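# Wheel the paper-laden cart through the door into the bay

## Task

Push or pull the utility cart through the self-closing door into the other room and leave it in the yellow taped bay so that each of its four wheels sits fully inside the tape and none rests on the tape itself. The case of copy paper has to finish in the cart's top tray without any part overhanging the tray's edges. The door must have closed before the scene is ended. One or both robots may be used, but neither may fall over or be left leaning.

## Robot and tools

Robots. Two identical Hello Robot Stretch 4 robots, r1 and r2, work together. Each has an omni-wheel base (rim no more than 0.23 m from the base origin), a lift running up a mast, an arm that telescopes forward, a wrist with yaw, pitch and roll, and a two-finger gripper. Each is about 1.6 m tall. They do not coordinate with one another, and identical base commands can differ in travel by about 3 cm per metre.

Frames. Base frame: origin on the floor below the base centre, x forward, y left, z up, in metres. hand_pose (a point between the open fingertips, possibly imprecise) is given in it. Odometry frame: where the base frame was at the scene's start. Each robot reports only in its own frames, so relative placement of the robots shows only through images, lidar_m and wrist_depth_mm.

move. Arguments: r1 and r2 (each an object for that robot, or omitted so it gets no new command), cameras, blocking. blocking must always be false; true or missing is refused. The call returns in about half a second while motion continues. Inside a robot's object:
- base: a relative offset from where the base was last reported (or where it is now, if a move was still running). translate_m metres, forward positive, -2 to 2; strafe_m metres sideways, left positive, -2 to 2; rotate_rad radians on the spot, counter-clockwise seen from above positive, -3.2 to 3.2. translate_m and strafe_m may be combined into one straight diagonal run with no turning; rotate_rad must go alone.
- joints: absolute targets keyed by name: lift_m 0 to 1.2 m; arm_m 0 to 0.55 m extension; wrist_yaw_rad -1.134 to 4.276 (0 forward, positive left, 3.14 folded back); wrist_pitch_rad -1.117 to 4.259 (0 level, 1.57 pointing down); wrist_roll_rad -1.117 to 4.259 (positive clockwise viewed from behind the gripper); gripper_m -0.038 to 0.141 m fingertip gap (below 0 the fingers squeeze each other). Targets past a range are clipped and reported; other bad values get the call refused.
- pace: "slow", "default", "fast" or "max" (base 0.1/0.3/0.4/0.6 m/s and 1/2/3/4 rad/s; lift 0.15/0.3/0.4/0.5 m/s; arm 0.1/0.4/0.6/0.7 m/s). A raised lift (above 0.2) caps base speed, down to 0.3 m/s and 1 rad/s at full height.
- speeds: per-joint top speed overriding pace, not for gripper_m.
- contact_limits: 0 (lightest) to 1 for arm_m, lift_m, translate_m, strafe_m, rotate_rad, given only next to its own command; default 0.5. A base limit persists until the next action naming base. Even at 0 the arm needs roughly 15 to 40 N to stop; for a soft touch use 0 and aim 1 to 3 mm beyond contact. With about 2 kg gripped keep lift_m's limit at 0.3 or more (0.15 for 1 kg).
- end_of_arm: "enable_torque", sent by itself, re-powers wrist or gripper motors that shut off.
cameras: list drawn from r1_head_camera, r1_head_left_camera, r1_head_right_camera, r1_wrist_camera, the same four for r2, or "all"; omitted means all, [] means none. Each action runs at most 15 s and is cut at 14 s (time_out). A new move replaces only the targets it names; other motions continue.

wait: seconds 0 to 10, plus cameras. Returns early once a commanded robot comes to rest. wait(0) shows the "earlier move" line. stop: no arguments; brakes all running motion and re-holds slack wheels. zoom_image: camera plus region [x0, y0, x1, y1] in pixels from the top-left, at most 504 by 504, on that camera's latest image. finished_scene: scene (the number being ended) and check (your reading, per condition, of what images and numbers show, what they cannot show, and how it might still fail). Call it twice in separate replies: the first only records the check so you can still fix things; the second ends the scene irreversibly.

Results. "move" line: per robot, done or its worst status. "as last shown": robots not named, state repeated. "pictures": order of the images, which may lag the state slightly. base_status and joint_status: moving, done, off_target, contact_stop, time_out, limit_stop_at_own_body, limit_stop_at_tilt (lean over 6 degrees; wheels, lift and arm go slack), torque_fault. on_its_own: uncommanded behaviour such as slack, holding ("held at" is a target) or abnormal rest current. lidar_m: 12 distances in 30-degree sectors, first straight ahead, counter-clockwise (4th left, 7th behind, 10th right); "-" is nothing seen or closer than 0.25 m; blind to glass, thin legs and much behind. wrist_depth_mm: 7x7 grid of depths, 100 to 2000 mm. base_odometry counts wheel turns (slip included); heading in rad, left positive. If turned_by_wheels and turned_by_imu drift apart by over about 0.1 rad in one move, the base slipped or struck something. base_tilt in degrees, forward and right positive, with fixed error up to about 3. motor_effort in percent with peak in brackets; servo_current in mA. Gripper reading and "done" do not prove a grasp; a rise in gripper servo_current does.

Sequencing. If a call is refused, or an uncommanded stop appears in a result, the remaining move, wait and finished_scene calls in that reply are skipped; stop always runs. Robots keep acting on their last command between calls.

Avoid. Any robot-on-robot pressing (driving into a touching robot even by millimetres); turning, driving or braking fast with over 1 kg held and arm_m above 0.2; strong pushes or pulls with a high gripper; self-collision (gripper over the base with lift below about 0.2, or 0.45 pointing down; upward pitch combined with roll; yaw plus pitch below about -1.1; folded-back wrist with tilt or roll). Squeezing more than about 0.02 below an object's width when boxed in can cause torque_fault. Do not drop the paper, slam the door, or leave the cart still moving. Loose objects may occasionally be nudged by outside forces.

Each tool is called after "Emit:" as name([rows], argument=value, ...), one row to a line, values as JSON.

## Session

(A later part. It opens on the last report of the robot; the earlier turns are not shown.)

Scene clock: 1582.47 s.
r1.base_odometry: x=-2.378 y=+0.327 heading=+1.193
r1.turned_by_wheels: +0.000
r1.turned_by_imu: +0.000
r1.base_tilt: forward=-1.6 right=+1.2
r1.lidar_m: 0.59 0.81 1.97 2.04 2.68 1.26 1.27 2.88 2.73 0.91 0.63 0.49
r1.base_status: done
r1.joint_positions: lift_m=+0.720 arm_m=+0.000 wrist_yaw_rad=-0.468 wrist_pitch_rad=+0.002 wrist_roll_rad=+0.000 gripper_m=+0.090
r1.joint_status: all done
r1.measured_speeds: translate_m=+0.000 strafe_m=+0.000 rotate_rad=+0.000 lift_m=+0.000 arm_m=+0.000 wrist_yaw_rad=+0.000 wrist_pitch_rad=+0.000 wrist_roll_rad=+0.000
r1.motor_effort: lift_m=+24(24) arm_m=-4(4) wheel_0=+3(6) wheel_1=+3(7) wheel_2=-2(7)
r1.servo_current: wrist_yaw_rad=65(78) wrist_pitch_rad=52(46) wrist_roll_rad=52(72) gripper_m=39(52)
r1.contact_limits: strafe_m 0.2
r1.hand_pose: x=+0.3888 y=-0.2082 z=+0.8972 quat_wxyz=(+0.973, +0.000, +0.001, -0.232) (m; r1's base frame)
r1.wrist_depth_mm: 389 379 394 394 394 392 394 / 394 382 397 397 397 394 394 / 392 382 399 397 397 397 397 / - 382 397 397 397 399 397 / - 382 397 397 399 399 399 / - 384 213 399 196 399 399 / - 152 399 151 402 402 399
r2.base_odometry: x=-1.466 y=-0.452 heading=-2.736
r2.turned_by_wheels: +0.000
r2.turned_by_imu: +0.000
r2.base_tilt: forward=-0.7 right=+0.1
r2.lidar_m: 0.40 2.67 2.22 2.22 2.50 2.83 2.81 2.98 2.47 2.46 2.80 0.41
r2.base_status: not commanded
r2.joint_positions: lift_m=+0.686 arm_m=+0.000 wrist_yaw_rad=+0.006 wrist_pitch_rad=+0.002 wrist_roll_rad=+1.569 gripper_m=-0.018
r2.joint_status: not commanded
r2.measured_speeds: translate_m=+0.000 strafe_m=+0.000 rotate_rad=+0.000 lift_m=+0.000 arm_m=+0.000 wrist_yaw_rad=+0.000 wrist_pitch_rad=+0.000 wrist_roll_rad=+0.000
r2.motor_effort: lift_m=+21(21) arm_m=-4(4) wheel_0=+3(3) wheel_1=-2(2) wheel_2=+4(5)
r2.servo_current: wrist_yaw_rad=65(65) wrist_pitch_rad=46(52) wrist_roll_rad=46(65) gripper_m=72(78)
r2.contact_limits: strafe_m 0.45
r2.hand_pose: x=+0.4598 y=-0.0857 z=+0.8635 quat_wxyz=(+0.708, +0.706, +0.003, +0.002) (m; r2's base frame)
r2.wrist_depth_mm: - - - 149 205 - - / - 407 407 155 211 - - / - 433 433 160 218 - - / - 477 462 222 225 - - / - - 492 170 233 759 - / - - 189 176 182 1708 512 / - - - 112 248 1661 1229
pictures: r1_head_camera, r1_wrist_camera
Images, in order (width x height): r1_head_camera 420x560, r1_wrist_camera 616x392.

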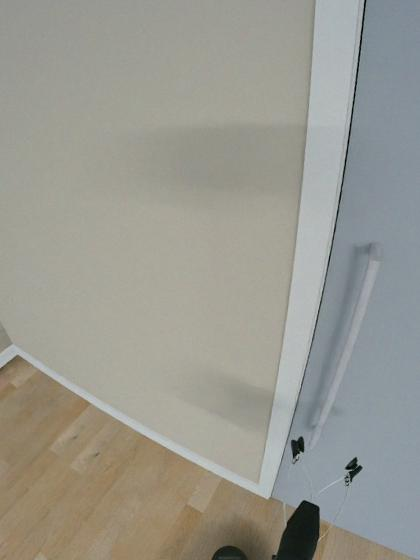

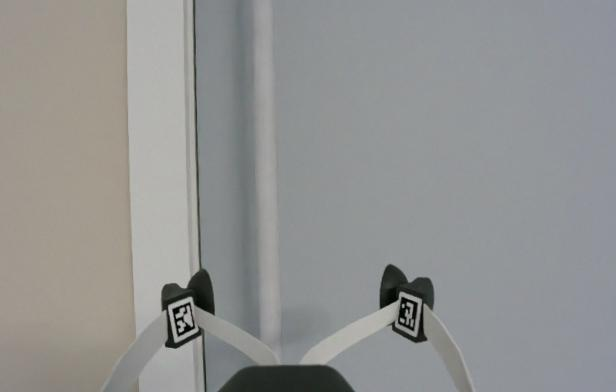

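Emit:
move(blocking=false, cameras=[], r1={"base": {"translate_m": 0.103, "strafe_m": -0.018}, "contact_limits": {"strafe_m": 0.2}, "pace": "default"})

Emit:
wait(seconds=3, cameras=["r1_wrist_camera", "r1_head_camera"])

Scene clock: 1596.20 s.
move: r1 moving
r1.base_odometry: x=-2.362 y=+0.355 heading=+1.193
r1.turned_by_wheels: +0.000
r1.turned_by_imu: +0.000
r1.base_tilt: forward=-1.6 right=+1.3
r1.lidar_m: 0.55 0.78 1.92 2.03 2.68 1.28 1.32 2.91 2.74 0.87 0.59 0.50
r1.base_status: translate_m moving; strafe_m moving
r1.joint_positions: lift_m=+0.720 arm_m=+0.000 wrist_yaw_rad=-0.468 wrist_pitch_rad=+0.002 wrist_roll_rad=+0.000 gripper_m=+0.090
r1.joint_status: not commanded
r1.measured_speeds: translate_m=+0.122 strafe_m=-0.021 rotate_rad=-0.006 lift_m=+0.000 arm_m=+0.000 wrist_yaw_rad=+0.000 wrist_pitch_rad=+0.000 wrist_roll_rad=+0.000
r1.motor_effort: lift_m=+24(24) arm_m=-4(4) wheel_0=+8(10) wheel_1=+3(6) wheel_2=-10(10)
r1.servo_current: wrist_yaw_rad=46(72) wrist_pitch_rad=39(52) wrist_roll_rad=59(59) gripper_m=39(46)
r1.contact_limits: strafe_m 0.2
r1.hand_pose: x=+0.3888 y=-0.2082 z=+0.8972 quat_wxyz=(+0.973, +0.000, +0.001, -0.232) (m; r1's base frame)
r1.wrist_depth_mm: 364 353 368 368 370 370 373 / 368 355 368 370 373 370 375 / 368 353 368 370 373 373 373 / 368 355 370 370 373 370 375 / 370 357 373 370 373 373 375 / 370 359 216 373 196 377 375 / 370 359 373 160 375 375 377
r2.base_odometry: x=-1.466 y=-0.452 heading=-2.736
r2.turned_by_wheels: +0.000
r2.turned_by_imu: +0.000
r2.base_tilt: forward=-0.7 right=+0.1
r2.lidar_m: 0.41 2.70 2.22 2.23 2.51 2.83 2.81 2.96 2.48 2.46 2.81 0.37
r2.base_status: not commanded
r2.joint_positions: lift_m=+0.686 arm_m=+0.000 wrist_yaw_rad=+0.006 wrist_pitch_rad=+0.002 wrist_roll_rad=+1.569 gripper_m=-0.018
r2.joint_status: not commanded
r2.measured_speeds: translate_m=+0.000 strafe_m=+0.000 rotate_rad=+0.000 lift_m=+0.000 arm_m=+0.000 wrist_yaw_rad=+0.000 wrist_pitch_rad=+0.000 wrist_roll_rad=+0.000
r2.motor_effort: lift_m=+21(21) arm_m=-4(4) wheel_0=+3(3) wheel_1=-1(2) wheel_2=+5(5)
r2.servo_current: wrist_yaw_rad=65(72) wrist_pitch_rad=33(46) wrist_roll_rad=39(59) gripper_m=72(78)
r2.contact_limits: strafe_m 0.45
r2.hand_pose: x=+0.4598 y=-0.0857 z=+0.8635 quat_wxyz=(+0.708, +0.706, +0.003, +0.002) (m; r2's base frame)
r2.wrist_depth_mm: - - - 149 205 - - / - 410 404 155 211 - - / - 436 433 160 218 - - / - 473 462 222 224 - - / - - 492 171 233 768 - / - - 189 175 183 1661 517 / - - - 112 247 1661 1205
pictures: none
No camera images: "cameras" was empty.

Scene clock: 1597.27 s.
earlier move: r1 done
r1.base_odometry: x=-2.324 y=+0.417 heading=+1.194
r1.turned_by_wheels: +0.000
r1.turned_by_imu: +0.000
r1.base_tilt: forward=-1.6 right=+1.3
r1.lidar_m: 0.49 0.68 1.67 2.02 2.66 1.36 1.39 2.93 2.39 0.74 0.49 0.42
r1.base_status: done
r1.joint_positions: lift_m=+0.720 arm_m=+0.000 wrist_yaw_rad=-0.468 wrist_pitch_rad=+0.002 wrist_roll_rad=+0.000 gripper_m=+0.090
r1.joint_status: not commanded
r1.measured_speeds: translate_m=+0.000 strafe_m=+0.000 rotate_rad=+0.000 lift_m=+0.000 arm_m=+0.000 wrist_yaw_rad=+0.000 wrist_pitch_rad=+0.000 wrist_roll_rad=+0.000
r1.motor_effort: lift_m=+24(24) arm_m=-4(4) wheel_0=+3(10) wheel_1=+1(6) wheel_2=+2(10)
r1.servo_current: wrist_yaw_rad=59(72) wrist_pitch_rad=39(52) wrist_roll_rad=46(65) gripper_m=46(52)
r1.contact_limits: strafe_m 0.2
r1.hand_pose: x=+0.3888 y=-0.2082 z=+0.8972 quat_wxyz=(+0.973, +0.000, +0.001, -0.232) (m; r1's base frame)
r1.wrist_depth_mm: 294 281 293 293 293 291 290 / 294 282 294 293 291 291 291 / 296 282 294 294 293 293 291 / 297 283 296 296 293 293 293 / 297 283 297 296 294 294 293 / 298 285 213 297 197 294 293 / 301 285 286 151 296 294 296
r2.base_odometry: x=-1.466 y=-0.452 heading=-2.736
r2.turned_by_wheels: +0.000
r2.turned_by_imu: +0.000
r2.base_tilt: forward=-0.7 right=+0.0
r2.lidar_m: 0.38 2.64 2.25 2.23 2.48 2.83 2.80 2.96 2.47 2.47 2.79 0.40
r2.base_status: not commanded
r2.joint_positions: lift_m=+0.686 arm_m=+0.000 wrist_yaw_rad=+0.006 wrist_pitch_rad=+0.002 wrist_roll_rad=+1.569 gripper_m=-0.018
r2.joint_status: not commanded
r2.measured_speeds: translate_m=+0.000 strafe_m=+0.000 rotate_rad=+0.000 lift_m=+0.000 arm_m=+0.000 wrist_yaw_rad=+0.000 wrist_pitch_rad=+0.000 wrist_roll_rad=+0.000
r2.motor_effort: lift_m=+20(21) arm_m=-4(4) wheel_0=+2(3) wheel_1=-2(2) wheel_2=+4(5)
r2.servo_current: wrist_yaw_rad=52(72) wrist_pitch_rad=39(46) wrist_roll_rad=39(59) gripper_m=72(78)
r2.contact_limits: strafe_m 0.45
r2.hand_pose: x=+0.4598 y=-0.0857 z=+0.8635 quat_wxyz=(+0.708, +0.706, +0.003, +0.002) (m; r2's base frame)
r2.wrist_depth_mm: - - - 149 205 - - / - 407 404 155 212 - - / - 436 433 160 218 - - / - 477 459 221 225 - - / - - 500 170 232 768 - / - - 188 175 183 1661 512 / - - - 112 247 1708 1229
wait: 1.07 of 3 s (r1 has come to rest)
pictures: r1_head_camera, r1_wrist_camera
Images, in order (width x height): r1_head_camera 420x560, r1_wrist_camera 616x392.

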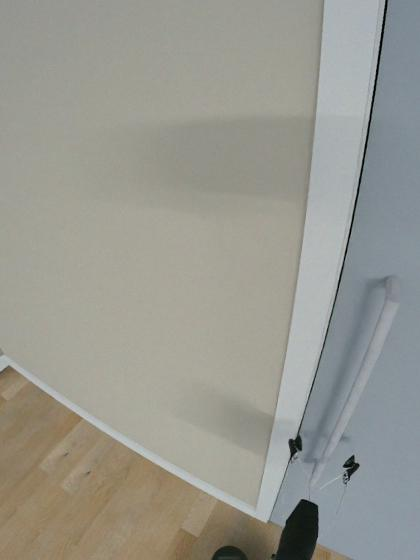

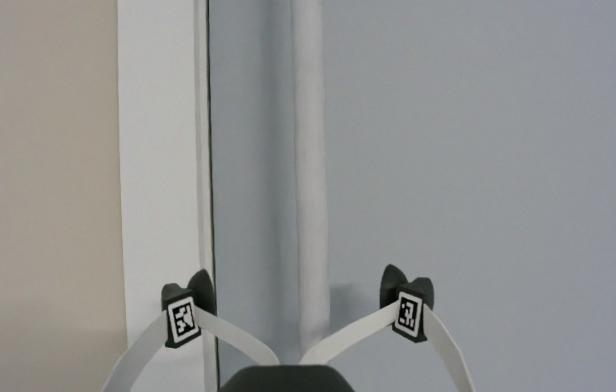

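Emit:
move(blocking=false, cameras=[], r1={"base": {"translate_m": 0.034, "strafe_m": -0.022}, "contact_limits": {"strafe_m": 0.2}, "pace": "slow"})

Emit:
wait(seconds=3, cameras=["r1_wrist_camera"])

Scene clock: 1603.67 s.
move: r1 moving
r1.base_odometry: x=-2.312 y=+0.425 heading=+1.194
r1.turned_by_wheels: +0.000
r1.turned_by_imu: +0.000
r1.base_tilt: forward=-1.6 right=+1.2
r1.lidar_m: 0.47 0.68 1.62 2.00 2.65 1.37 1.40 2.91 2.39 0.74 0.49 0.39
r1.base_status: translate_m moving; strafe_m moving
r1.joint_positions: lift_m=+0.720 arm_m=+0.000 wrist_yaw_rad=-0.468 wrist_pitch_rad=+0.002 wrist_roll_rad=+0.000 gripper_m=+0.090
r1.joint_status: not commanded
r1.measured_speeds: translate_m=+0.046 strafe_m=-0.029 rotate_rad=+0.003 lift_m=+0.000 arm_m=+0.000 wrist_yaw_rad=+0.000 wrist_pitch_rad=+0.000 wrist_roll_rad=+0.000
r1.motor_effort: lift_m=+24(24) arm_m=-4(4) wheel_0=+7(9) wheel_1=-4(5) wheel_2=-5(6)
r1.servo_current: wrist_yaw_rad=39(65) wrist_pitch_rad=39(46) wrist_roll_rad=39(65) gripper_m=39(46)
r1.contact_limits: strafe_m 0.2
r1.hand_pose: x=+0.3888 y=-0.2082 z=+0.8972 quat_wxyz=(+0.973, +0.000, +0.001, -0.232) (m; r1's base frame)
r1.wrist_depth_mm: 282 268 282 281 279 278 278 / 283 270 282 281 281 279 278 / 285 271 282 282 281 281 279 / 286 271 283 282 282 281 281 / 286 271 283 220 282 282 279 / 286 272 215 285 195 283 282 / 287 273 286 151 283 283 282
r2.base_odometry: x=-1.466 y=-0.452 heading=-2.736
r2.turned_by_wheels: +0.000
r2.turned_by_imu: +0.000
r2.base_tilt: forward=-0.6 right=+0.1
r2.lidar_m: 0.40 2.69 2.24 2.21 2.50 2.81 2.81 2.96 2.49 2.47 2.77 0.40
r2.base_status: not commanded
r2.joint_positions: lift_m=+0.686 arm_m=+0.000 wrist_yaw_rad=+0.006 wrist_pitch_rad=+0.002 wrist_roll_rad=+1.569 gripper_m=-0.018
r2.joint_status: not commanded
r2.measured_speeds: translate_m=+0.000 strafe_m=+0.000 rotate_rad=+0.000 lift_m=+0.000 arm_m=+0.000 wrist_yaw_rad=+0.000 wrist_pitch_rad=+0.000 wrist_roll_rad=+0.000
r2.motor_effort: lift_m=+21(21) arm_m=-4(4) wheel_0=+3(3) wheel_1=-1(2) wheel_2=+5(5)
r2.servo_current: wrist_yaw_rad=52(59) wrist_pitch_rad=39(39) wrist_roll_rad=52(52) gripper_m=65(72)
r2.contact_limits: strafe_m 0.45
r2.hand_pose: x=+0.4598 y=-0.0857 z=+0.8635 quat_wxyz=(+0.708, +0.706, +0.003, +0.002) (m; r2's base frame)
r2.wrist_depth_mm: - - - 149 206 - - / - 410 404 155 211 - - / - 433 430 160 218 - - / - 473 462 223 225 - - / - - 496 171 233 759 - / - - 189 175 183 1708 521 / - - - 112 249 1661 1229
pictures: none
No camera images: "cameras" was empty.

Scene clock: 1604.63 s.
earlier move: r1 done
r1.base_odometry: x=-2.291 y=+0.440 heading=+1.193
r1.turned_by_wheels: +0.000
r1.turned_by_imu: +0.000
r1.base_tilt: forward=-1.6 right=+1.3
r1.lidar_m: 0.44 0.59 1.56 2.01 2.69 1.39 1.40 2.90 2.28 0.71 0.49 0.38
r1.base_status: done
r1.joint_positions: lift_m=+0.720 arm_m=+0.000 wrist_yaw_rad=-0.468 wrist_pitch_rad=+0.002 wrist_roll_rad=+0.000 gripper_m=+0.090
r1.joint_status: not commanded
r1.measured_speeds: translate_m=+0.000 strafe_m=+0.000 rotate_rad=+0.000 lift_m=+0.000 arm_m=+0.000 wrist_yaw_rad=+0.000 wrist_pitch_rad=+0.000 wrist_roll_rad=+0.000
r1.motor_effort: lift_m=+24(24) arm_m=-4(4) wheel_0=+3(9) wheel_1=-3(5) wheel_2=-3(6)
r1.servo_current: wrist_yaw_rad=65(65) wrist_pitch_rad=46(46) wrist_roll_rad=52(65) gripper_m=46(46)
r1.contact_limits: strafe_m 0.2
r1.hand_pose: x=+0.3888 y=-0.2082 z=+0.8972 quat_wxyz=(+0.973, +0.000, +0.001, -0.232) (m; r1's base frame)
r1.wrist_depth_mm: 254 240 254 189 252 252 251 / 256 242 255 253 254 252 251 / 256 242 255 194 253 252 252 / 256 243 256 255 255 253 253 / 257 244 257 256 255 254 254 / 258 244 215 256 195 255 254 / 258 244 258 143 256 255 254
r2.base_odometry: x=-1.466 y=-0.452 heading=-2.736
r2.turned_by_wheels: +0.000
r2.turned_by_imu: +0.000
r2.base_tilt: forward=-0.7 right=+0.0
r2.lidar_m: 0.40 2.71 2.24 2.23 2.51 2.81 2.79 2.98 2.47 2.47 2.77 0.38
r2.base_status: not commanded
r2.joint_positions: lift_m=+0.686 arm_m=+0.000 wrist_yaw_rad=+0.006 wrist_pitch_rad=+0.002 wrist_roll_rad=+1.569 gripper_m=-0.018
r2.joint_status: not commanded
r2.measured_speeds: translate_m=+0.000 strafe_m=+0.000 rotate_rad=+0.000 lift_m=+0.000 arm_m=+0.000 wrist_yaw_rad=+0.000 wrist_pitch_rad=+0.000 wrist_roll_rad=+0.000
r2.motor_effort: lift_m=+20(21) arm_m=-4(4) wheel_0=+3(3) wheel_1=-2(2) wheel_2=+4(5)
r2.servo_current: wrist_yaw_rad=52(65) wrist_pitch_rad=33(46) wrist_roll_rad=59(59) gripper_m=72(78)
r2.contact_limits: strafe_m 0.45
r2.hand_pose: x=+0.4598 y=-0.0857 z=+0.8635 quat_wxyz=(+0.708, +0.706, +0.003, +0.002) (m; r2's base frame)
r2.wrist_depth_mm: - - - 150 205 - - / - 407 404 155 211 - - / - 433 433 160 219 - - / - 469 462 222 226 - - / - - 496 170 233 750 - / - - 189 175 183 1618 512 / - - - 112 247 1661 1229
wait: 0.97 of 3 s (r1 has come to rest)
pictures: r1_wrist_camera
Images, in order (width x height): r1_wrist_camera 616x392.

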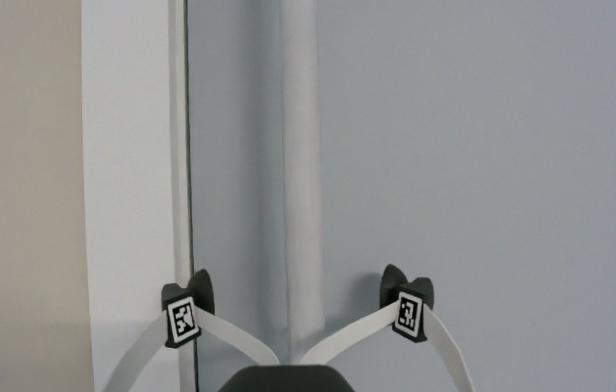

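Emit:
move(blocking=false, cameras=[], r1={"base": {"translate_m": 0.009, "strafe_m": -0.0045}, "contact_limits": {"strafe_m": 0.2}, "pace": "slow"})

Emit:
wait(seconds=1, cameras=[])

Emit:
move(blocking=false, cameras=[], r1={"joints": {"gripper_m": 0.0}})

Emit:
wait(seconds=3, cameras=["r1_wrist_camera"])

Scene clock: 1612.37 s.
move: r1 moving
r1.base_odometry: x=-2.284 y=+0.446 heading=+1.194
r1.turned_by_wheels: +0.000
r1.turned_by_imu: +0.000
r1.base_tilt: forward=-1.6 right=+1.3
r1.lidar_m: 0.43 0.59 1.55 2.01 2.71 1.40 1.43 2.94 2.21 0.67 0.42 0.36
r1.base_status: translate_m moving; strafe_m moving
r1.joint_positions: lift_m=+0.720 arm_m=+0.000 wrist_yaw_rad=-0.468 wrist_pitch_rad=+0.002 wrist_roll_rad=+0.000 gripper_m=+0.090
r1.joint_status: not commanded
r1.measured_speeds: translate_m=+0.010 strafe_m=-0.005 rotate_rad=-0.001 lift_m=+0.000 arm_m=+0.000 wrist_yaw_rad=+0.000 wrist_pitch_rad=+0.000 wrist_roll_rad=+0.000
r1.motor_effort: lift_m=+24(24) arm_m=-4(4) wheel_0=+4(9) wheel_1=+2(4) wheel_2=-3(6)
r1.servo_current: wrist_yaw_rad=52(72) wrist_pitch_rad=52(52) wrist_roll_rad=72(72) gripper_m=39(52)
r1.contact_limits: strafe_m 0.2
r1.hand_pose: x=+0.3888 y=-0.2082 z=+0.8972 quat_wxyz=(+0.973, +0.000, +0.001, -0.232) (m; r1's base frame)
r1.wrist_depth_mm: 245 232 245 179 243 243 242 / 246 232 246 244 244 243 242 / 247 233 246 183 244 243 243 / 247 233 248 246 245 245 244 / 248 234 248 181 245 244 244 / 249 235 218 247 196 245 245 / 250 235 249 160 247 246 245
r2.base_odometry: x=-1.466 y=-0.452 heading=-2.736
r2.turned_by_wheels: +0.000
r2.turned_by_imu: +0.000
r2.base_tilt: forward=-0.7 right=+0.1
r2.lidar_m: 0.40 2.67 2.23 2.21 2.50 2.82 2.81 2.95 2.49 2.47 2.79 0.41
r2.base_status: not commanded
r2.joint_positions: lift_m=+0.686 arm_m=+0.000 wrist_yaw_rad=+0.006 wrist_pitch_rad=+0.002 wrist_roll_rad=+1.569 gripper_m=-0.018
r2.joint_status: not commanded
r2.measured_speeds: translate_m=+0.000 strafe_m=+0.000 rotate_rad=+0.000 lift_m=+0.000 arm_m=+0.000 wrist_yaw_rad=+0.000 wrist_pitch_rad=+0.000 wrist_roll_rad=+0.000
r2.motor_effort: lift_m=+21(21) arm_m=-4(4) wheel_0=+3(3) wheel_1=-2(2) wheel_2=+5(5)
r2.servo_current: wrist_yaw_rad=52(65) wrist_pitch_rad=39(46) wrist_roll_rad=39(59) gripper_m=72(78)
r2.contact_limits: strafe_m 0.45
r2.hand_pose: x=+0.4598 y=-0.0857 z=+0.8635 quat_wxyz=(+0.708, +0.706, +0.003, +0.002) (m; r2's base frame)
r2.wrist_depth_mm: - - - 149 205 - - / - 410 404 154 211 - - / - 433 430 160 218 - - / - 473 466 222 226 - - / - - 496 171 233 768 - / - - 189 176 183 1661 512 / - - - 112 248 1661 1205
pictures: none
No camera images: "cameras" was empty.

Scene clock: 1612.73 s.
earlier move: r1 done
r1.base_odometry: x=-2.283 y=+0.447 heading=+1.194
r1.turned_by_wheels: +0.000
r1.turned_by_imu: +0.000
r1.base_tilt: forward=-1.6 right=+1.3
r1.lidar_m: 0.43 0.60 1.53 2.04 2.72 1.37 1.41 2.90 2.21 0.68 0.45 0.36
r1.base_status: done
r1.joint_positions: lift_m=+0.720 arm_m=+0.000 wrist_yaw_rad=-0.468 wrist_pitch_rad=+0.002 wrist_roll_rad=+0.000 gripper_m=+0.090
r1.joint_status: not commanded
r1.measured_speeds: translate_m=+0.000 strafe_m=+0.000 rotate_rad=+0.000 lift_m=+0.000 arm_m=+0.000 wrist_yaw_rad=+0.000 wrist_pitch_rad=+0.000 wrist_roll_rad=+0.000
r1.motor_effort: lift_m=+24(24) arm_m=-4(4) wheel_0=+2(9) wheel_1=+2(4) wheel_2=-1(6)
r1.servo_current: wrist_yaw_rad=33(72) wrist_pitch_rad=39(52) wrist_roll_rad=72(72) gripper_m=39(52)
r1.contact_limits: strafe_m 0.2
r1.hand_pose: x=+0.3888 y=-0.2082 z=+0.8972 quat_wxyz=(+0.973, +0.000, +0.001, -0.232) (m; r1's base frame)
r1.wrist_depth_mm: 244 231 244 178 242 242 241 / 245 232 245 243 243 242 242 / 246 232 246 182 243 242 242 / 247 233 246 245 244 243 242 / 247 233 246 181 245 244 243 / 248 234 217 246 197 245 244 / 249 235 248 160 246 245 244
r2.base_odometry: x=-1.466 y=-0.452 heading=-2.736
r2.turned_by_wheels: +0.000
r2.turned_by_imu: +0.000
r2.base_tilt: forward=-0.7 right=+0.1
r2.lidar_m: 0.39 2.72 2.23 2.22 2.46 2.79 2.81 2.95 2.49 2.45 2.79 0.39
r2.base_status: not commanded
r2.joint_positions: lift_m=+0.686 arm_m=+0.000 wrist_yaw_rad=+0.006 wrist_pitch_rad=+0.002 wrist_roll_rad=+1.569 gripper_m=-0.018
r2.joint_status: not commanded
r2.measured_speeds: translate_m=+0.000 strafe_m=+0.000 rotate_rad=+0.000 lift_m=+0.000 arm_m=+0.000 wrist_yaw_rad=+0.000 wrist_pitch_rad=+0.000 wrist_roll_rad=+0.000
r2.motor_effort: lift_m=+21(21) arm_m=-4(4) wheel_0=+3(3) wheel_1=-2(2) wheel_2=+4(5)
r2.servo_current: wrist_yaw_rad=46(65) wrist_pitch_rad=39(46) wrist_roll_rad=46(59) gripper_m=72(78)
r2.contact_limits: strafe_m 0.45
r2.hand_pose: x=+0.4598 y=-0.0857 z=+0.8635 quat_wxyz=(+0.708, +0.706, +0.003, +0.002) (m; r2's base frame)
r2.wrist_depth_mm: - - - 149 205 - - / - 410 407 155 211 - - / - 439 430 160 217 - - / - 477 462 221 224 - - / - - 500 171 234 759 - / - - 189 176 183 1661 517 / - - - 112 248 1661 1229
wait: 0.37 of 1 s (r1 has come to rest)
pictures: none
No camera images: "cameras" was empty.

Scene clock: 1613.23 s.
move: r1 moving
r1.base_odometry: x=-2.283 y=+0.447 heading=+1.194
r1.turned_by_wheels: +0.000
r1.turned_by_imu: +0.000
r1.base_tilt: forward=-1.6 right=+1.3
r1.lidar_m: 0.42 0.58 1.53 2.03 2.71 1.41 1.44 2.93 2.22 0.68 0.46 0.36
r1.base_status: not commanded
r1.joint_positions: lift_m=+0.720 arm_m=+0.000 wrist_yaw_rad=-0.468 wrist_pitch_rad=+0.002 wrist_roll_rad=+0.000 gripper_m=+0.073
r1.joint_status: gripper_m moving
r1.measured_speeds: translate_m=+0.000 strafe_m=+0.000 rotate_rad=+0.000 lift_m=+0.000 arm_m=+0.000 wrist_yaw_rad=+0.000 wrist_pitch_rad=+0.000 wrist_roll_rad=+0.000
r1.motor_effort: lift_m=+24(24) arm_m=-4(4) wheel_0=+2(3) wheel_1=+2(3) wheel_2=-1(1)
r1.servo_current: wrist_yaw_rad=59(65) wrist_pitch_rad=33(46) wrist_roll_rad=59(59) gripper_m=98(98)
r1.contact_limits: strafe_m 0.2
r1.hand_pose: x=+0.3888 y=-0.2082 z=+0.8972 quat_wxyz=(+0.973, +0.000, +0.001, -0.232) (m; r1's base frame)
r1.wrist_depth_mm: 245 231 244 178 242 242 241 / 245 231 245 243 243 242 241 / 246 232 245 181 244 243 242 / 246 234 246 245 244 243 243 / 247 233 246 180 244 244 243 / 249 234 214 246 193 244 243 / 248 234 248 152 246 245 245
r2.base_odometry: x=-1.466 y=-0.452 heading=-2.736
r2.turned_by_wheels: +0.000
r2.turned_by_imu: +0.000
r2.base_tilt: forward=-0.6 right=+0.1
r2.lidar_m: 0.40 2.70 2.24 2.22 2.50 2.81 2.80 2.97 2.48 2.44 2.79 0.41
r2.base_status: not commanded
r2.joint_positions: lift_m=+0.686 arm_m=+0.000 wrist_yaw_rad=+0.006 wrist_pitch_rad=+0.002 wrist_roll_rad=+1.569 gripper_m=-0.018
r2.joint_status: not commanded
r2.measured_speeds: translate_m=+0.000 strafe_m=+0.000 rotate_rad=+0.000 lift_m=+0.000 arm_m=+0.000 wrist_yaw_rad=+0.000 wrist_pitch_rad=+0.000 wrist_roll_rad=+0.000
r2.motor_effort: lift_m=+21(21) arm_m=-4(4) wheel_0=+3(3) wheel_1=-2(2) wheel_2=+5(5)
r2.servo_current: wrist_yaw_rad=52(65) wrist_pitch_rad=33(46) wrist_roll_rad=52(59) gripper_m=65(72)
r2.contact_limits: strafe_m 0.45
r2.hand_pose: x=+0.4598 y=-0.0857 z=+0.8635 quat_wxyz=(+0.708, +0.706, +0.003, +0.002) (m; r2's base frame)
r2.wrist_depth_mm: - - - 149 205 - - / - 410 404 155 212 - - / - 433 430 160 218 - - / - 469 459 221 225 - - / - - 496 170 233 768 - / - - 189 175 183 1661 512 / - - - 112 247 1576 1229
pictures: none
No camera images: "cameras" was empty.

Scene clock: 1614.43 s.
earlier move: r1 done
r1.base_odometry: x=-2.283 y=+0.447 heading=+1.194
r1.turned_by_wheels: +0.000
r1.turned_by_imu: +0.000
r1.base_tilt: forward=-1.6 right=+1.3
r1.lidar_m: 0.45 0.59 1.52 2.04 2.68 1.41 1.44 2.93 2.18 0.68 0.43 0.36
r1.base_status: not commanded
r1.joint_positions: lift_m=+0.720 arm_m=+0.000 wrist_yaw_rad=-0.468 wrist_pitch_rad=+0.002 wrist_roll_rad=+0.000 gripper_m=+0.001
r1.joint_status: all done
r1.measured_speeds: translate_m=+0.000 strafe_m=+0.000 rotate_rad=+0.000 lift_m=+0.000 arm_m=+0.000 wrist_yaw_rad=+0.000 wrist_pitch_rad=+0.000 wrist_roll_rad=+0.000
r1.motor_effort: lift_m=+24(24) arm_m=-3(4) wheel_0=+3(3) wheel_1=+2(3) wheel_2=-1(1)
r1.servo_current: wrist_yaw_rad=33(72) wrist_pitch_rad=52(52) wrist_roll_rad=52(65) gripper_m=46(130)
r1.contact_limits: strafe_m 0.2
r1.hand_pose: x=+0.3888 y=-0.2082 z=+0.8972 quat_wxyz=(+0.973, +0.000, +0.001, -0.232) (m; r1's base frame)
r1.wrist_depth_mm: 243 230 245 183 246 245 245 / 244 231 246 246 245 245 246 / 245 233 247 181 247 247 247 / 245 232 246 246 246 247 248 / 246 234 247 247 248 247 248 / 246 235 248 180 248 248 248 / 247 234 248 185 181 249 249
r2.base_odometry: x=-1.466 y=-0.452 heading=-2.736
r2.turned_by_wheels: +0.000
r2.turned_by_imu: +0.000
r2.base_tilt: forward=-0.7 right=+0.1
r2.lidar_m: 0.41 2.69 2.24 2.18 2.50 2.84 2.78 3.00 2.45 2.47 2.76 0.39
r2.base_status: not commanded
r2.joint_positions: lift_m=+0.686 arm_m=+0.000 wrist_yaw_rad=+0.006 wrist_pitch_rad=+0.002 wrist_roll_rad=+1.569 gripper_m=-0.018
r2.joint_status: not commanded
r2.measured_speeds: translate_m=+0.000 strafe_m=+0.000 rotate_rad=+0.000 lift_m=+0.000 arm_m=+0.000 wrist_yaw_rad=+0.000 wrist_pitch_rad=+0.000 wrist_roll_rad=+0.000
r2.motor_effort: lift_m=+21(21) arm_m=-4(4) wheel_0=+3(3) wheel_1=-1(2) wheel_2=+4(5)
r2.servo_current: wrist_yaw_rad=46(65) wrist_pitch_rad=39(46) wrist_roll_rad=46(59) gripper_m=72(78)
r2.contact_limits: strafe_m 0.45
r2.hand_pose: x=+0.4598 y=-0.0857 z=+0.8635 quat_wxyz=(+0.708, +0.706, +0.003, +0.002) (m; r2's base frame)
r2.wrist_depth_mm: - - - 149 205 - - / - 410 404 155 211 - - / - 439 430 160 218 - - / - 477 455 223 225 - - / - - 496 171 232 759 - / - - 190 175 183 1708 512 / - - - 112 248 1661 1255
wait: 1.20 of 3 s (r1 has come to rest)
pictures: r1_wrist_camera
Images, in order (width x height): r1_wrist_camera 616x392.

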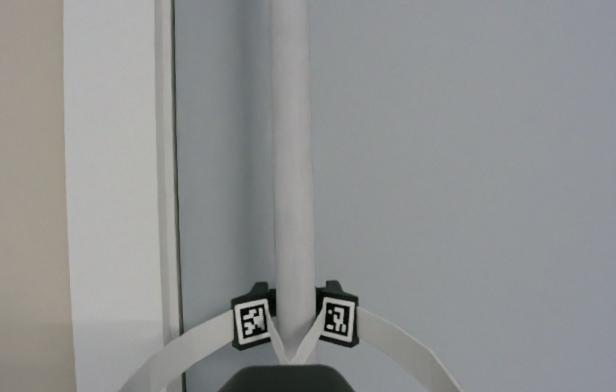

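Emit:
move(blocking=false, cameras=[], r1={"joints": {"gripper_m": -0.025}})

Emit:
wait(seconds=2, cameras=[])

Emit:
move(blocking=false, cameras=[], r1={"base": {"translate_m": -0.132, "strafe_m": 0.002}, "contact_limits": {"strafe_m": 0.5}, "pace": "slow", "joints": {"wrist_yaw_rad": -0.328}, "speeds": {"wrist_yaw_rad": 0.1}})

Emit:
wait(seconds=4, cameras=["r1_wrist_camera", "r1_head_camera"])

Scene clock: 1664.17 s.
move: r1 moving
r1.base_odometry: x=-2.283 y=+0.447 heading=+1.194
r1.turned_by_wheels: +0.000
r1.turned_by_imu: +0.000
r1.base_tilt: forward=-1.6 right=+1.2
r1.lidar_m: 0.46 0.59 1.53 2.02 2.70 1.42 1.43 2.90 2.19 0.69 0.46 0.36
r1.base_status: not commanded
r1.joint_positions: lift_m=+0.720 arm_m=+0.000 wrist_yaw_rad=-0.468 wrist_pitch_rad=+0.002 wrist_roll_rad=+0.000 gripper_m=-0.020
r1.joint_status: gripper_m moving
r1.measured_speeds: translate_m=+0.000 strafe_m=+0.000 rotate_rad=+0.000 lift_m=+0.000 arm_m=+0.000 wrist_yaw_rad=+0.000 wrist_pitch_rad=+0.000 wrist_roll_rad=+0.000
r1.motor_effort: lift_m=+24(24) arm_m=-4(4) wheel_0=+3(3) wheel_1=+2(2) wheel_2=-1(1)
r1.servo_current: wrist_yaw_rad=52(59) wrist_pitch_rad=46(52) wrist_roll_rad=46(59) gripper_m=111(117)
r1.contact_limits: strafe_m 0.2
r1.hand_pose: x=+0.3888 y=-0.2082 z=+0.8972 quat_wxyz=(+0.973, +0.000, +0.001, -0.232) (m; r1's base frame)
r1.wrist_depth_mm: 244 231 244 178 244 243 243 / 245 231 245 245 244 244 244 / 245 232 245 179 245 244 245 / 245 233 246 246 246 245 245 / 247 234 247 246 246 246 245 / 247 233 247 181 246 247 246 / 248 233 248 184 248 247 246
r2.base_odometry: x=-1.466 y=-0.452 heading=-2.736
r2.turned_by_wheels: +0.000
r2.turned_by_imu: +0.000
r2.base_tilt: forward=-0.7 right=+0.0
r2.lidar_m: 0.40 2.69 2.25 2.21 2.49 2.83 2.79 2.98 2.49 2.46 2.77 0.41
r2.base_status: not commanded
r2.joint_positions: lift_m=+0.686 arm_m=+0.000 wrist_yaw_rad=+0.006 wrist_pitch_rad=+0.002 wrist_roll_rad=+1.569 gripper_m=-0.018
r2.joint_status: not commanded
r2.measured_speeds: translate_m=+0.000 strafe_m=+0.000 rotate_rad=+0.000 lift_m=+0.000 arm_m=+0.000 wrist_yaw_rad=+0.000 wrist_pitch_rad=+0.000 wrist_roll_rad=+0.000
r2.motor_effort: lift_m=+21(21) arm_m=-4(4) wheel_0=+3(3) wheel_1=-2(2) wheel_2=+4(5)
r2.servo_current: wrist_yaw_rad=52(59) wrist_pitch_rad=39(46) wrist_roll_rad=46(59) gripper_m=72(78)
r2.contact_limits: strafe_m 0.45
r2.hand_pose: x=+0.4598 y=-0.0857 z=+0.8635 quat_wxyz=(+0.708, +0.706, +0.003, +0.002) (m; r2's base frame)
r2.wrist_depth_mm: - - - 149 205 - - / - 410 404 155 212 - - / - 433 430 160 218 - - / - 473 462 223 225 - - / - - 492 171 233 768 - / - - 189 175 182 1708 512 / - - - 112 248 1708 1205
pictures: none
No camera images: "cameras" was empty.

Scene clock: 1664.60 s.
earlier move: r1 done
r1.base_odometry: x=-2.283 y=+0.447 heading=+1.194
r1.turned_by_wheels: +0.000
r1.turned_by_imu: +0.000
r1.base_tilt: forward=-1.6 right=+1.3
r1.lidar_m: 0.43 0.61 1.50 2.02 2.67 1.41 1.44 2.92 2.23 0.68 0.46 0.37
r1.base_status: not commanded
r1.joint_positions: lift_m=+0.720 arm_m=+0.000 wrist_yaw_rad=-0.468 wrist_pitch_rad=+0.002 wrist_roll_rad=+0.000 gripper_m=-0.024
r1.joint_status: all done
r1.measured_speeds: translate_m=+0.000 strafe_m=+0.000 rotate_rad=+0.000 lift_m=+0.000 arm_m=+0.000 wrist_yaw_rad=+0.000 wrist_pitch_rad=+0.000 wrist_roll_rad=+0.000
r1.motor_effort: lift_m=+24(24) arm_m=-4(4) wheel_0=+2(3) wheel_1=+2(2) wheel_2=-1(1)
r1.servo_current: wrist_yaw_rad=65(72) wrist_pitch_rad=39(52) wrist_roll_rad=52(65) gripper_m=72(117)
r1.contact_limits: strafe_m 0.2
r1.hand_pose: x=+0.3888 y=-0.2082 z=+0.8972 quat_wxyz=(+0.973, +0.000, +0.001, -0.232) (m; r1's base frame)
r1.wrist_depth_mm: 245 230 244 177 242 242 242 / 244 231 245 243 243 242 242 / 245 232 245 179 244 243 243 / 246 232 245 245 244 244 243 / 246 233 246 183 245 244 244 / 247 234 246 182 245 245 245 / 248 233 247 180 246 246 245
r2.base_odometry: x=-1.466 y=-0.452 heading=-2.736
r2.turned_by_wheels: +0.000
r2.turned_by_imu: +0.000
r2.base_tilt: forward=-0.7 right=+0.1
r2.lidar_m: 0.41 2.70 2.25 2.23 2.49 2.84 2.79 2.99 2.48 2.45 2.79 0.41
r2.base_status: not commanded
r2.joint_positions: lift_m=+0.686 arm_m=+0.000 wrist_yaw_rad=+0.006 wrist_pitch_rad=+0.002 wrist_roll_rad=+1.569 gripper_m=-0.018
r2.joint_status: not commanded
r2.measured_speeds: translate_m=+0.000 strafe_m=+0.000 rotate_rad=+0.000 lift_m=+0.000 arm_m=+0.000 wrist_yaw_rad=+0.000 wrist_pitch_rad=+0.000 wrist_roll_rad=+0.000
r2.motor_effort: lift_m=+21(21) arm_m=-4(4) wheel_0=+3(3) wheel_1=-1(2) wheel_2=+4(5)
r2.servo_current: wrist_yaw_rad=46(59) wrist_pitch_rad=39(46) wrist_roll_rad=46(65) gripper_m=72(78)
r2.contact_limits: strafe_m 0.45
r2.hand_pose: x=+0.4598 y=-0.0857 z=+0.8635 quat_wxyz=(+0.708, +0.706, +0.003, +0.002) (m; r2's base frame)
r2.wrist_depth_mm: - - - 149 205 - - / - 410 407 155 211 - - / - 436 430 160 219 - - / - 473 459 222 225 - - / - - 496 171 233 759 - / - - 189 175 183 1708 517 / - - - 112 247 1661 1255
wait: 0.43 of 2 s (r1 has come to rest)
pictures: none
No camera images: "cameras" was empty.

Scene clock: 1665.10 s.
move: r1 moving
r1.base_odometry: x=-2.288 y=+0.435 heading=+1.193
r1.turned_by_wheels: -0.001
r1.turned_by_imu: -0.002
r1.base_tilt: forward=-1.5 right=+1.4
r1.lidar_m: 0.43 0.60 1.51 2.03 2.71 1.40 1.43 2.89 2.26 0.69 0.46 0.35
r1.base_status: translate_m moving; strafe_m moving
r1.joint_positions: lift_m=+0.720 arm_m=+0.000 wrist_yaw_rad=-0.426 wrist_pitch_rad=+0.002 wrist_roll_rad=+0.000 gripper_m=-0.024
r1.joint_status: wrist_yaw_rad moving
r1.measured_speeds: translate_m=-0.048 strafe_m=+0.000 rotate_rad=+0.000 lift_m=+0.000 arm_m=+0.000 wrist_yaw_rad=+0.092 wrist_pitch_rad=+0.000 wrist_roll_rad=+0.000
r1.motor_effort: lift_m=+24(24) arm_m=-4(4) wheel_0=-17(17) wheel_1=-3(6) wheel_2=+12(12)
r1.servo_current: wrist_yaw_rad=85(85) wrist_pitch_rad=33(46) wrist_roll_rad=46(59) gripper_m=72(78)
r1.contact_limits: strafe_m 0.5
r1.hand_pose: x=+0.3974 y=-0.1988 z=+0.8972 quat_wxyz=(+0.977, +0.000, +0.001, -0.211) (m; r1's base frame)
r1.wrist_depth_mm: 254 237 248 179 242 239 237 / 254 238 249 244 243 240 238 / 254 238 249 179 244 241 239 / 256 239 250 181 245 241 239 / 256 240 251 247 245 242 240 / 257 241 243 182 244 242 241 / 259 240 251 182 246 242 241
r2.base_odometry: x=-1.466 y=-0.452 heading=-2.736
r2.turned_by_wheels: +0.000
r2.turned_by_imu: +0.000
r2.base_tilt: forward=-0.7 right=+0.1
r2.lidar_m: 0.38 2.71 2.23 2.22 2.49 2.84 2.81 2.98 2.47 2.45 2.81 0.39
r2.base_status: not commanded
r2.joint_positions: lift_m=+0.686 arm_m=+0.000 wrist_yaw_rad=+0.006 wrist_pitch_rad=+0.002 wrist_roll_rad=+1.569 gripper_m=-0.018
r2.joint_status: not commanded
r2.measured_speeds: translate_m=+0.000 strafe_m=+0.000 rotate_rad=+0.000 lift_m=+0.000 arm_m=+0.000 wrist_yaw_rad=+0.000 wrist_pitch_rad=+0.000 wrist_roll_rad=+0.000
r2.motor_effort: lift_m=+20(21) arm_m=-4(4) wheel_0=+3(3) wheel_1=-2(2) wheel_2=+4(5)
r2.servo_current: wrist_yaw_rad=65(65) wrist_pitch_rad=39(46) wrist_roll_rad=33(52) gripper_m=78(78)
r2.contact_limits: strafe_m 0.45
r2.hand_pose: x=+0.4598 y=-0.0857 z=+0.8635 quat_wxyz=(+0.708, +0.706, +0.003, +0.002) (m; r2's base frame)
r2.wrist_depth_mm: - - - 149 206 - - / - 407 402 155 211 - - / - 433 430 160 218 - - / - 477 462 223 224 - - / - - 496 171 233 768 - / - - 189 176 182 1661 512 / - - - 112 248 1618 1229
pictures: none
No camera images: "cameras" was empty.

Scene clock: 1667.20 s.
earlier move: r1 done
r1.base_odometry: x=-2.334 y=+0.325 heading=+1.194
r1.turned_by_wheels: +0.001
r1.turned_by_imu: -0.003
r1.base_tilt: forward=-1.5 right=+1.3
r1.lidar_m: 0.44 0.75 1.85 2.08 2.75 1.29 1.31 2.84 2.69 0.84 0.50 0.37
r1.base_status: done
r1.joint_positions: lift_m=+0.720 arm_m=+0.000 wrist_yaw_rad=-0.320 wrist_pitch_rad=+0.002 wrist_roll_rad=+0.000 gripper_m=-0.024
r1.joint_status: all done
r1.measured_speeds: translate_m=+0.000 strafe_m=+0.000 rotate_rad=+0.000 lift_m=+0.000 arm_m=+0.000 wrist_yaw_rad=+0.000 wrist_pitch_rad=+0.000 wrist_roll_rad=+0.000
r1.motor_effort: lift_m=+24(24) arm_m=-4(4) wheel_0=-6(20) wheel_1=-4(9) wheel_2=+14(14)
r1.servo_current: wrist_yaw_rad=59(85) wrist_pitch_rad=46(59) wrist_roll_rad=46(59) gripper_m=65(78)
r1.contact_limits: strafe_m 0.5
r1.hand_pose: x=+0.4171 y=-0.1738 z=+0.8972 quat_wxyz=(+0.987, +0.000, +0.001, -0.160) (m; r1's base frame)
r1.wrist_depth_mm: - 379 247 179 242 239 237 / 394 379 249 245 242 240 238 / - 379 249 181 243 241 238 / - 382 249 245 244 241 238 / - 382 250 246 244 242 240 / - 384 211 182 244 242 241 / - 384 251 179 245 242 240
r2.base_odometry: x=-1.466 y=-0.452 heading=-2.736
r2.turned_by_wheels: +0.000
r2.turned_by_imu: +0.000
r2.base_tilt: forward=-0.7 right=+0.1
r2.lidar_m: 0.39 2.71 2.23 2.21 2.48 2.83 2.80 2.95 2.49 2.43 2.79 0.39
r2.base_status: not commanded
r2.joint_positions: lift_m=+0.686 arm_m=+0.000 wrist_yaw_rad=+0.006 wrist_pitch_rad=+0.002 wrist_roll_rad=+1.569 gripper_m=-0.018
r2.joint_status: not commanded
r2.measured_speeds: translate_m=+0.000 strafe_m=+0.000 rotate_rad=+0.000 lift_m=+0.000 arm_m=+0.000 wrist_yaw_rad=+0.000 wrist_pitch_rad=+0.000 wrist_roll_rad=+0.000
r2.motor_effort: lift_m=+21(21) arm_m=-4(4) wheel_0=+3(3) wheel_1=-1(2) wheel_2=+4(5)
r2.servo_current: wrist_yaw_rad=65(65) wrist_pitch_rad=39(46) wrist_roll_rad=52(59) gripper_m=65(78)
r2.contact_limits: strafe_m 0.45
r2.hand_pose: x=+0.4598 y=-0.0857 z=+0.8635 quat_wxyz=(+0.708, +0.706, +0.003, +0.002) (m; r2's base frame)
r2.wrist_depth_mm: - - - 150 205 - - / - 407 407 155 211 - - / - 442 433 159 218 - - / - 469 466 223 224 - - / - - 496 170 232 759 - / - - 189 176 183 1708 512 / - - - 112 248 1708 1229
wait: 2.10 of 4 s (r1 has come to rest)
pictures: r1_head_camera, r1_wrist_camera
Images, in order (width x height): r1_head_camera 420x560, r1_wrist_camera 616x392.

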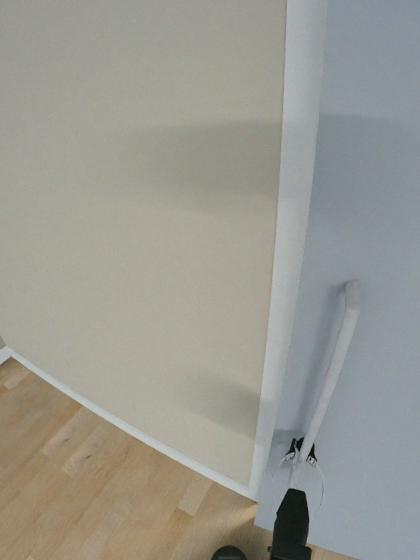

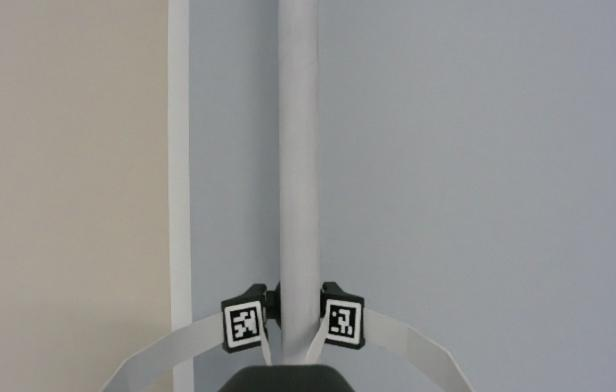

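Emit:
move(blocking=false, cameras=[], r1={"base": {"translate_m": -0.2586, "strafe_m": -0.0514}, "contact_limits": {"strafe_m": 0.5}, "pace": "slow", "joints": {"wrist_yaw_rad": -0.07}, "speeds": {"wrist_yaw_rad": 0.095}})

Emit:
wait(seconds=6, cameras=["r1_wrist_camera", "r1_head_camera"])

Scene clock: 1692.80 s.
move: r1 moving
r1.base_odometry: x=-2.336 y=+0.313 heading=+1.194
r1.turned_by_wheels: +0.000
r1.turned_by_imu: +0.000
r1.base_tilt: forward=-1.5 right=+1.3
r1.lidar_m: 0.46 0.79 1.91 2.08 2.76 1.28 1.32 2.87 2.70 0.85 0.52 0.40
r1.base_status: translate_m moving; strafe_m moving
r1.joint_positions: lift_m=+0.720 arm_m=+0.000 wrist_yaw_rad=-0.282 wrist_pitch_rad=+0.002 wrist_roll_rad=+0.000 gripper_m=-0.024
r1.joint_status: wrist_yaw_rad moving
r1.measured_speeds: translate_m=-0.049 strafe_m=-0.009 rotate_rad=+0.000 lift_m=+0.000 arm_m=+0.000 wrist_yaw_rad=+0.090 wrist_pitch_rad=+0.000 wrist_roll_rad=+0.000
r1.motor_effort: lift_m=+24(24) arm_m=-4(4) wheel_0=-10(10) wheel_1=-6(8) wheel_2=+15(19)
r1.servo_current: wrist_yaw_rad=52(78) wrist_pitch_rad=52(52) wrist_roll_rad=33(59) gripper_m=65(78)
r1.contact_limits: strafe_m 0.5
r1.hand_pose: x=+0.4237 y=-0.1641 z=+0.8972 quat_wxyz=(+0.990, +0.000, +0.001, -0.140) (m; r1's base frame)
r1.wrist_depth_mm: - 389 249 183 241 236 234 / - 392 250 185 241 237 235 / - 392 250 244 242 239 236 / - 394 251 182 243 239 236 / - 392 252 245 243 239 236 / - - 251 182 242 240 236 / - 138 251 180 244 239 237
r2.base_odometry: x=-1.466 y=-0.452 heading=-2.736
r2.turned_by_wheels: +0.000
r2.turned_by_imu: +0.000
r2.base_tilt: forward=-0.7 right=+0.1
r2.lidar_m: 0.40 2.68 2.23 2.24 2.48 2.82 2.81 2.96 2.47 2.46 2.77 0.38
r2.base_status: not commanded
r2.joint_positions: lift_m=+0.686 arm_m=+0.000 wrist_yaw_rad=+0.006 wrist_pitch_rad=+0.002 wrist_roll_rad=+1.569 gripper_m=-0.018
r2.joint_status: not commanded
r2.measured_speeds: translate_m=+0.000 strafe_m=+0.000 rotate_rad=+0.000 lift_m=+0.000 arm_m=+0.000 wrist_yaw_rad=+0.000 wrist_pitch_rad=+0.000 wrist_roll_rad=+0.000
r2.motor_effort: lift_m=+21(21) arm_m=-4(4) wheel_0=+3(3) wheel_1=-2(2) wheel_2=+5(5)
r2.servo_current: wrist_yaw_rad=59(59) wrist_pitch_rad=39(46) wrist_roll_rad=52(59) gripper_m=72(78)
r2.contact_limits: strafe_m 0.45
r2.hand_pose: x=+0.4598 y=-0.0857 z=+0.8635 quat_wxyz=(+0.708, +0.706, +0.003, +0.002) (m; r2's base frame)
r2.wrist_depth_mm: - - - 149 204 - - / - 410 404 155 211 - - / - 436 433 160 219 - - / - 477 459 222 224 - - / - - 496 170 232 768 - / - - 189 176 183 1661 512 / - - - 112 248 1661 1229
pictures: none
No camera images: "cameras" was empty.

Scene clock: 1696.20 s.
earlier move: r1 done
r1.base_odometry: x=-2.381 y=+0.066 heading=+1.195
r1.turned_by_wheels: +0.001
r1.turned_by_imu: +0.004
r1.base_tilt: forward=-1.5 right=+1.3
r1.lidar_m: 0.37 1.04 2.19 2.23 2.98 1.07 1.10 2.67 2.51 1.15 0.61 0.43
r1.base_status: done
r1.joint_positions: lift_m=+0.720 arm_m=+0.000 wrist_yaw_rad=-0.052 wrist_pitch_rad=+0.002 wrist_roll_rad=+0.000 gripper_m=-0.024
r1.joint_status: all done
r1.measured_speeds: translate_m=+0.000 strafe_m=+0.000 rotate_rad=+0.000 lift_m=+0.000 arm_m=+0.000 wrist_yaw_rad=+0.000 wrist_pitch_rad=+0.000 wrist_roll_rad=+0.000
r1.motor_effort: lift_m=+24(24) arm_m=-5(5) wheel_0=+5(13) wheel_1=-3(8) wheel_2=+17(22)
r1.servo_current: wrist_yaw_rad=104(117) wrist_pitch_rad=46(52) wrist_roll_rad=59(65) gripper_m=72(78)
r1.contact_limits: strafe_m 0.5
r1.hand_pose: x=+0.4545 y=-0.1023 z=+0.8972 quat_wxyz=(+1.000, +0.000, +0.001, -0.026) (m; r1's base frame)
r1.wrist_depth_mm: - - 247 242 239 236 233 / - - 247 243 239 236 233 / - - 248 243 240 236 233 / - - 249 243 240 236 234 / - - 250 244 241 237 235 / - - 183 184 241 237 236 / - 142 251 179 164 238 235
r2.base_odometry: x=-1.466 y=-0.452 heading=-2.736
r2.turned_by_wheels: +0.000
r2.turned_by_imu: +0.000
r2.base_tilt: forward=-0.7 right=+0.0
r2.lidar_m: 0.41 2.69 2.24 2.22 2.51 2.80 2.81 2.97 2.47 2.47 2.75 0.40
r2.base_status: not commanded
r2.joint_positions: lift_m=+0.686 arm_m=+0.000 wrist_yaw_rad=+0.006 wrist_pitch_rad=+0.002 wrist_roll_rad=+1.569 gripper_m=-0.018
r2.joint_status: not commanded
r2.measured_speeds: translate_m=+0.000 strafe_m=+0.000 rotate_rad=+0.000 lift_m=+0.000 arm_m=+0.000 wrist_yaw_rad=+0.000 wrist_pitch_rad=+0.000 wrist_roll_rad=+0.000
r2.motor_effort: lift_m=+21(21) arm_m=-4(4) wheel_0=+3(3) wheel_1=-2(2) wheel_2=+4(5)
r2.servo_current: wrist_yaw_rad=59(65) wrist_pitch_rad=39(46) wrist_roll_rad=39(59) gripper_m=72(78)
r2.contact_limits: strafe_m 0.45
r2.hand_pose: x=+0.4598 y=-0.0857 z=+0.8635 quat_wxyz=(+0.708, +0.706, +0.003, +0.002) (m; r2's base frame)
r2.wrist_depth_mm: - - - 149 206 - - / - 407 404 155 211 - - / - 436 436 160 218 - - / - 473 459 222 224 - - / - - 496 170 232 759 - / - - 189 175 183 1708 508 / - - - 112 248 1618 1182
wait: 3.40 of 6 s (r1 has come to rest)
pictures: r1_head_camera, r1_wrist_camera
Images, in order (width x height): r1_head_camera 420x560, r1_wrist_camera 616x392.

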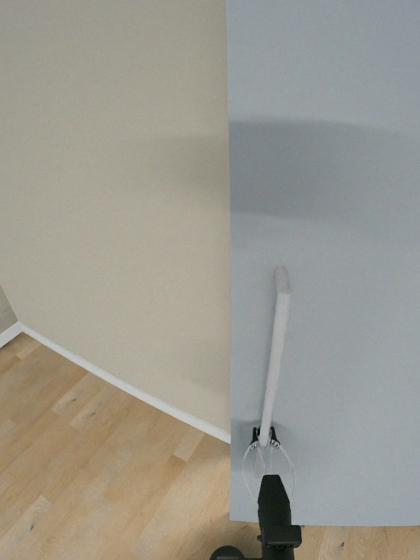

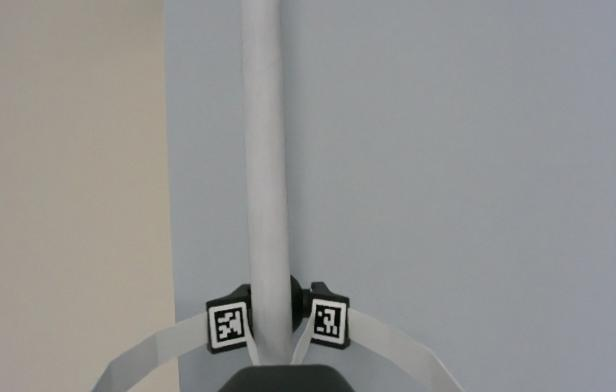

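Emit:
move(blocking=false, cameras=[], r1={"base": {"translate_m": -0.241, "strafe_m": -0.0876}, "contact_limits": {"strafe_m": 0.5}, "pace": "slow", "joints": {"wrist_yaw_rad": 0.192}, "speeds": {"wrist_yaw_rad": 0.098}})

Emit:
wait(seconds=6, cameras=["r1_wrist_camera", "r1_head_camera"])

Scene clock: 1728.07 s.
move: r1 moving
r1.base_odometry: x=-2.381 y=+0.053 heading=+1.197
r1.turned_by_wheels: +0.001
r1.turned_by_imu: +0.001
r1.base_tilt: forward=-1.5 right=+1.3
r1.lidar_m: 0.40 1.05 2.18 2.24 2.99 1.07 1.11 2.68 2.51 1.14 0.60 0.44
r1.base_status: translate_m moving; strafe_m moving
r1.joint_positions: lift_m=+0.720 arm_m=+0.000 wrist_yaw_rad=-0.015 wrist_pitch_rad=+0.002 wrist_roll_rad=+0.000 gripper_m=-0.024
r1.joint_status: wrist_yaw_rad moving
r1.measured_speeds: translate_m=-0.049 strafe_m=-0.017 rotate_rad=-0.002 lift_m=+0.000 arm_m=+0.000 wrist_yaw_rad=+0.098 wrist_pitch_rad=+0.000 wrist_roll_rad=+0.000
r1.motor_effort: lift_m=+24(24) arm_m=-5(5) wheel_0=-1(4) wheel_1=-7(7) wheel_2=+23(23)
r1.servo_current: wrist_yaw_rad=65(111) wrist_pitch_rad=39(46) wrist_roll_rad=39(59) gripper_m=72(78)
r1.contact_limits: strafe_m 0.5
r1.hand_pose: x=+0.4581 y=-0.0917 z=+0.8972 quat_wxyz=(+1.000, +0.000, +0.001, -0.007) (m; r1's base frame)
r1.wrist_depth_mm: - - 248 241 238 234 230 / - - 250 243 239 234 230 / - - 250 243 239 235 231 / - - 250 244 240 236 231 / - - 251 244 240 236 232 / - - 185 183 240 236 233 / - 138 251 183 241 236 234
r2.base_odometry: x=-1.466 y=-0.452 heading=-2.736
r2.turned_by_wheels: +0.000
r2.turned_by_imu: +0.000
r2.base_tilt: forward=-0.7 right=+0.1
r2.lidar_m: 0.39 2.67 2.24 2.22 2.49 2.84 2.80 2.98 2.48 2.45 2.77 0.41
r2.base_status: not commanded
r2.joint_positions: lift_m=+0.686 arm_m=+0.000 wrist_yaw_rad=+0.006 wrist_pitch_rad=+0.002 wrist_roll_rad=+1.569 gripper_m=-0.018
r2.joint_status: not commanded
r2.measured_speeds: translate_m=+0.000 strafe_m=+0.000 rotate_rad=+0.000 lift_m=+0.000 arm_m=+0.000 wrist_yaw_rad=+0.000 wrist_pitch_rad=+0.000 wrist_roll_rad=+0.000
r2.motor_effort: lift_m=+21(21) arm_m=-4(4) wheel_0=+2(3) wheel_1=-2(2) wheel_2=+4(5)
r2.servo_current: wrist_yaw_rad=59(65) wrist_pitch_rad=39(46) wrist_roll_rad=52(65) gripper_m=72(78)
r2.contact_limits: strafe_m 0.45
r2.hand_pose: x=+0.4598 y=-0.0857 z=+0.8635 quat_wxyz=(+0.708, +0.706, +0.003, +0.002) (m; r2's base frame)
r2.wrist_depth_mm: - - - 150 204 - - / - 410 404 155 211 - - / - 436 430 160 217 - - / - 473 459 221 225 - - / - - 496 170 233 759 - / - - 189 176 183 1661 517 / - - - 112 248 1618 1205
pictures: none
No camera images: "cameras" was empty.

Scene clock: 1731.33 s.
earlier move: r1 done
r1.base_odometry: x=-2.387 y=-0.190 heading=+1.197
r1.turned_by_wheels: +0.000
r1.turned_by_imu: +0.003
r1.base_tilt: forward=-1.6 right=+1.2
r1.lidar_m: 0.42 1.26 2.36 2.42 0.98 0.90 3.61 2.50 2.34 1.41 0.84 0.51
r1.base_status: done
r1.joint_positions: lift_m=+0.720 arm_m=+0.000 wrist_yaw_rad=+0.202 wrist_pitch_rad=+0.002 wrist_roll_rad=+0.000 gripper_m=-0.024
r1.joint_status: all done
r1.measured_speeds: translate_m=+0.000 strafe_m=+0.000 rotate_rad=+0.000 lift_m=+0.000 arm_m=+0.000 wrist_yaw_rad=+0.000 wrist_pitch_rad=+0.000 wrist_roll_rad=+0.000
r1.motor_effort: lift_m=+24(24) arm_m=-5(5) wheel_0=+4(7) wheel_1=-3(9) wheel_2=+16(23)
r1.servo_current: wrist_yaw_rad=72(111) wrist_pitch_rad=33(52) wrist_roll_rad=26(78) gripper_m=65(78)
r1.contact_limits: strafe_m 0.5
r1.hand_pose: x=+0.4711 y=-0.0277 z=+0.8972 quat_wxyz=(+0.995, +0.000, +0.001, +0.101) (m; r1's base frame)
r1.wrist_depth_mm: - - 248 243 240 238 236 / - - 248 244 241 238 236 / - - 248 244 242 239 237 / - - 249 245 244 239 236 / - - 249 245 243 240 237 / - - 185 183 245 241 238 / - 146 250 182 244 241 238
r2.base_odometry: x=-1.466 y=-0.452 heading=-2.736
r2.turned_by_wheels: +0.000
r2.turned_by_imu: +0.000
r2.base_tilt: forward=-0.7 right=+0.1
r2.lidar_m: 0.40 2.69 2.23 2.23 2.48 2.82 2.79 3.00 2.48 2.46 2.77 0.38
r2.base_status: not commanded
r2.joint_positions: lift_m=+0.686 arm_m=+0.000 wrist_yaw_rad=+0.006 wrist_pitch_rad=+0.002 wrist_roll_rad=+1.569 gripper_m=-0.018
r2.joint_status: not commanded
r2.measured_speeds: translate_m=+0.000 strafe_m=+0.000 rotate_rad=+0.000 lift_m=+0.000 arm_m=+0.000 wrist_yaw_rad=+0.000 wrist_pitch_rad=+0.000 wrist_roll_rad=+0.000
r2.motor_effort: lift_m=+21(21) arm_m=-4(5) wheel_0=+3(3) wheel_1=-1(2) wheel_2=+5(5)
r2.servo_current: wrist_yaw_rad=46(65) wrist_pitch_rad=33(46) wrist_roll_rad=46(65) gripper_m=72(78)
r2.contact_limits: strafe_m 0.45
r2.hand_pose: x=+0.4598 y=-0.0857 z=+0.8635 quat_wxyz=(+0.708, +0.706, +0.003, +0.002) (m; r2's base frame)
r2.wrist_depth_mm: - - - 150 205 - - / - 410 404 155 211 - - / - 436 433 160 218 - - / - 473 462 221 225 - - / - - 496 170 232 768 - / - - 189 175 183 1708 517 / - - - 112 249 1661 1205
wait: 3.27 of 6 s (r1 has come to rest)
pictures: r1_head_camera, r1_wrist_camera
Images, in order (width x height): r1_head_camera 420x560, r1_wrist_camera 616x392.

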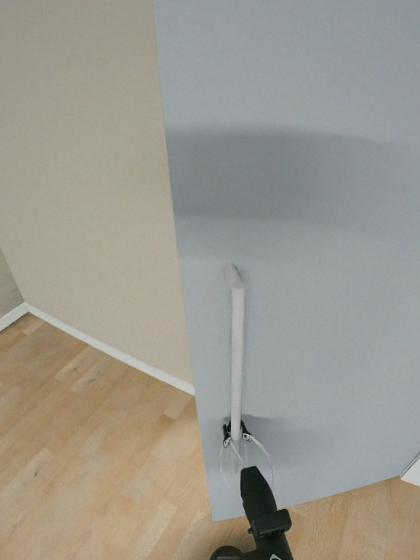

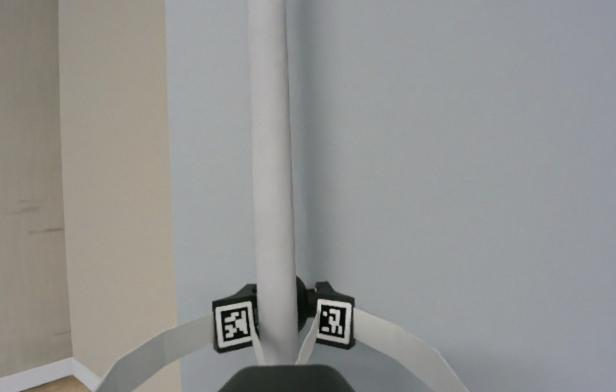

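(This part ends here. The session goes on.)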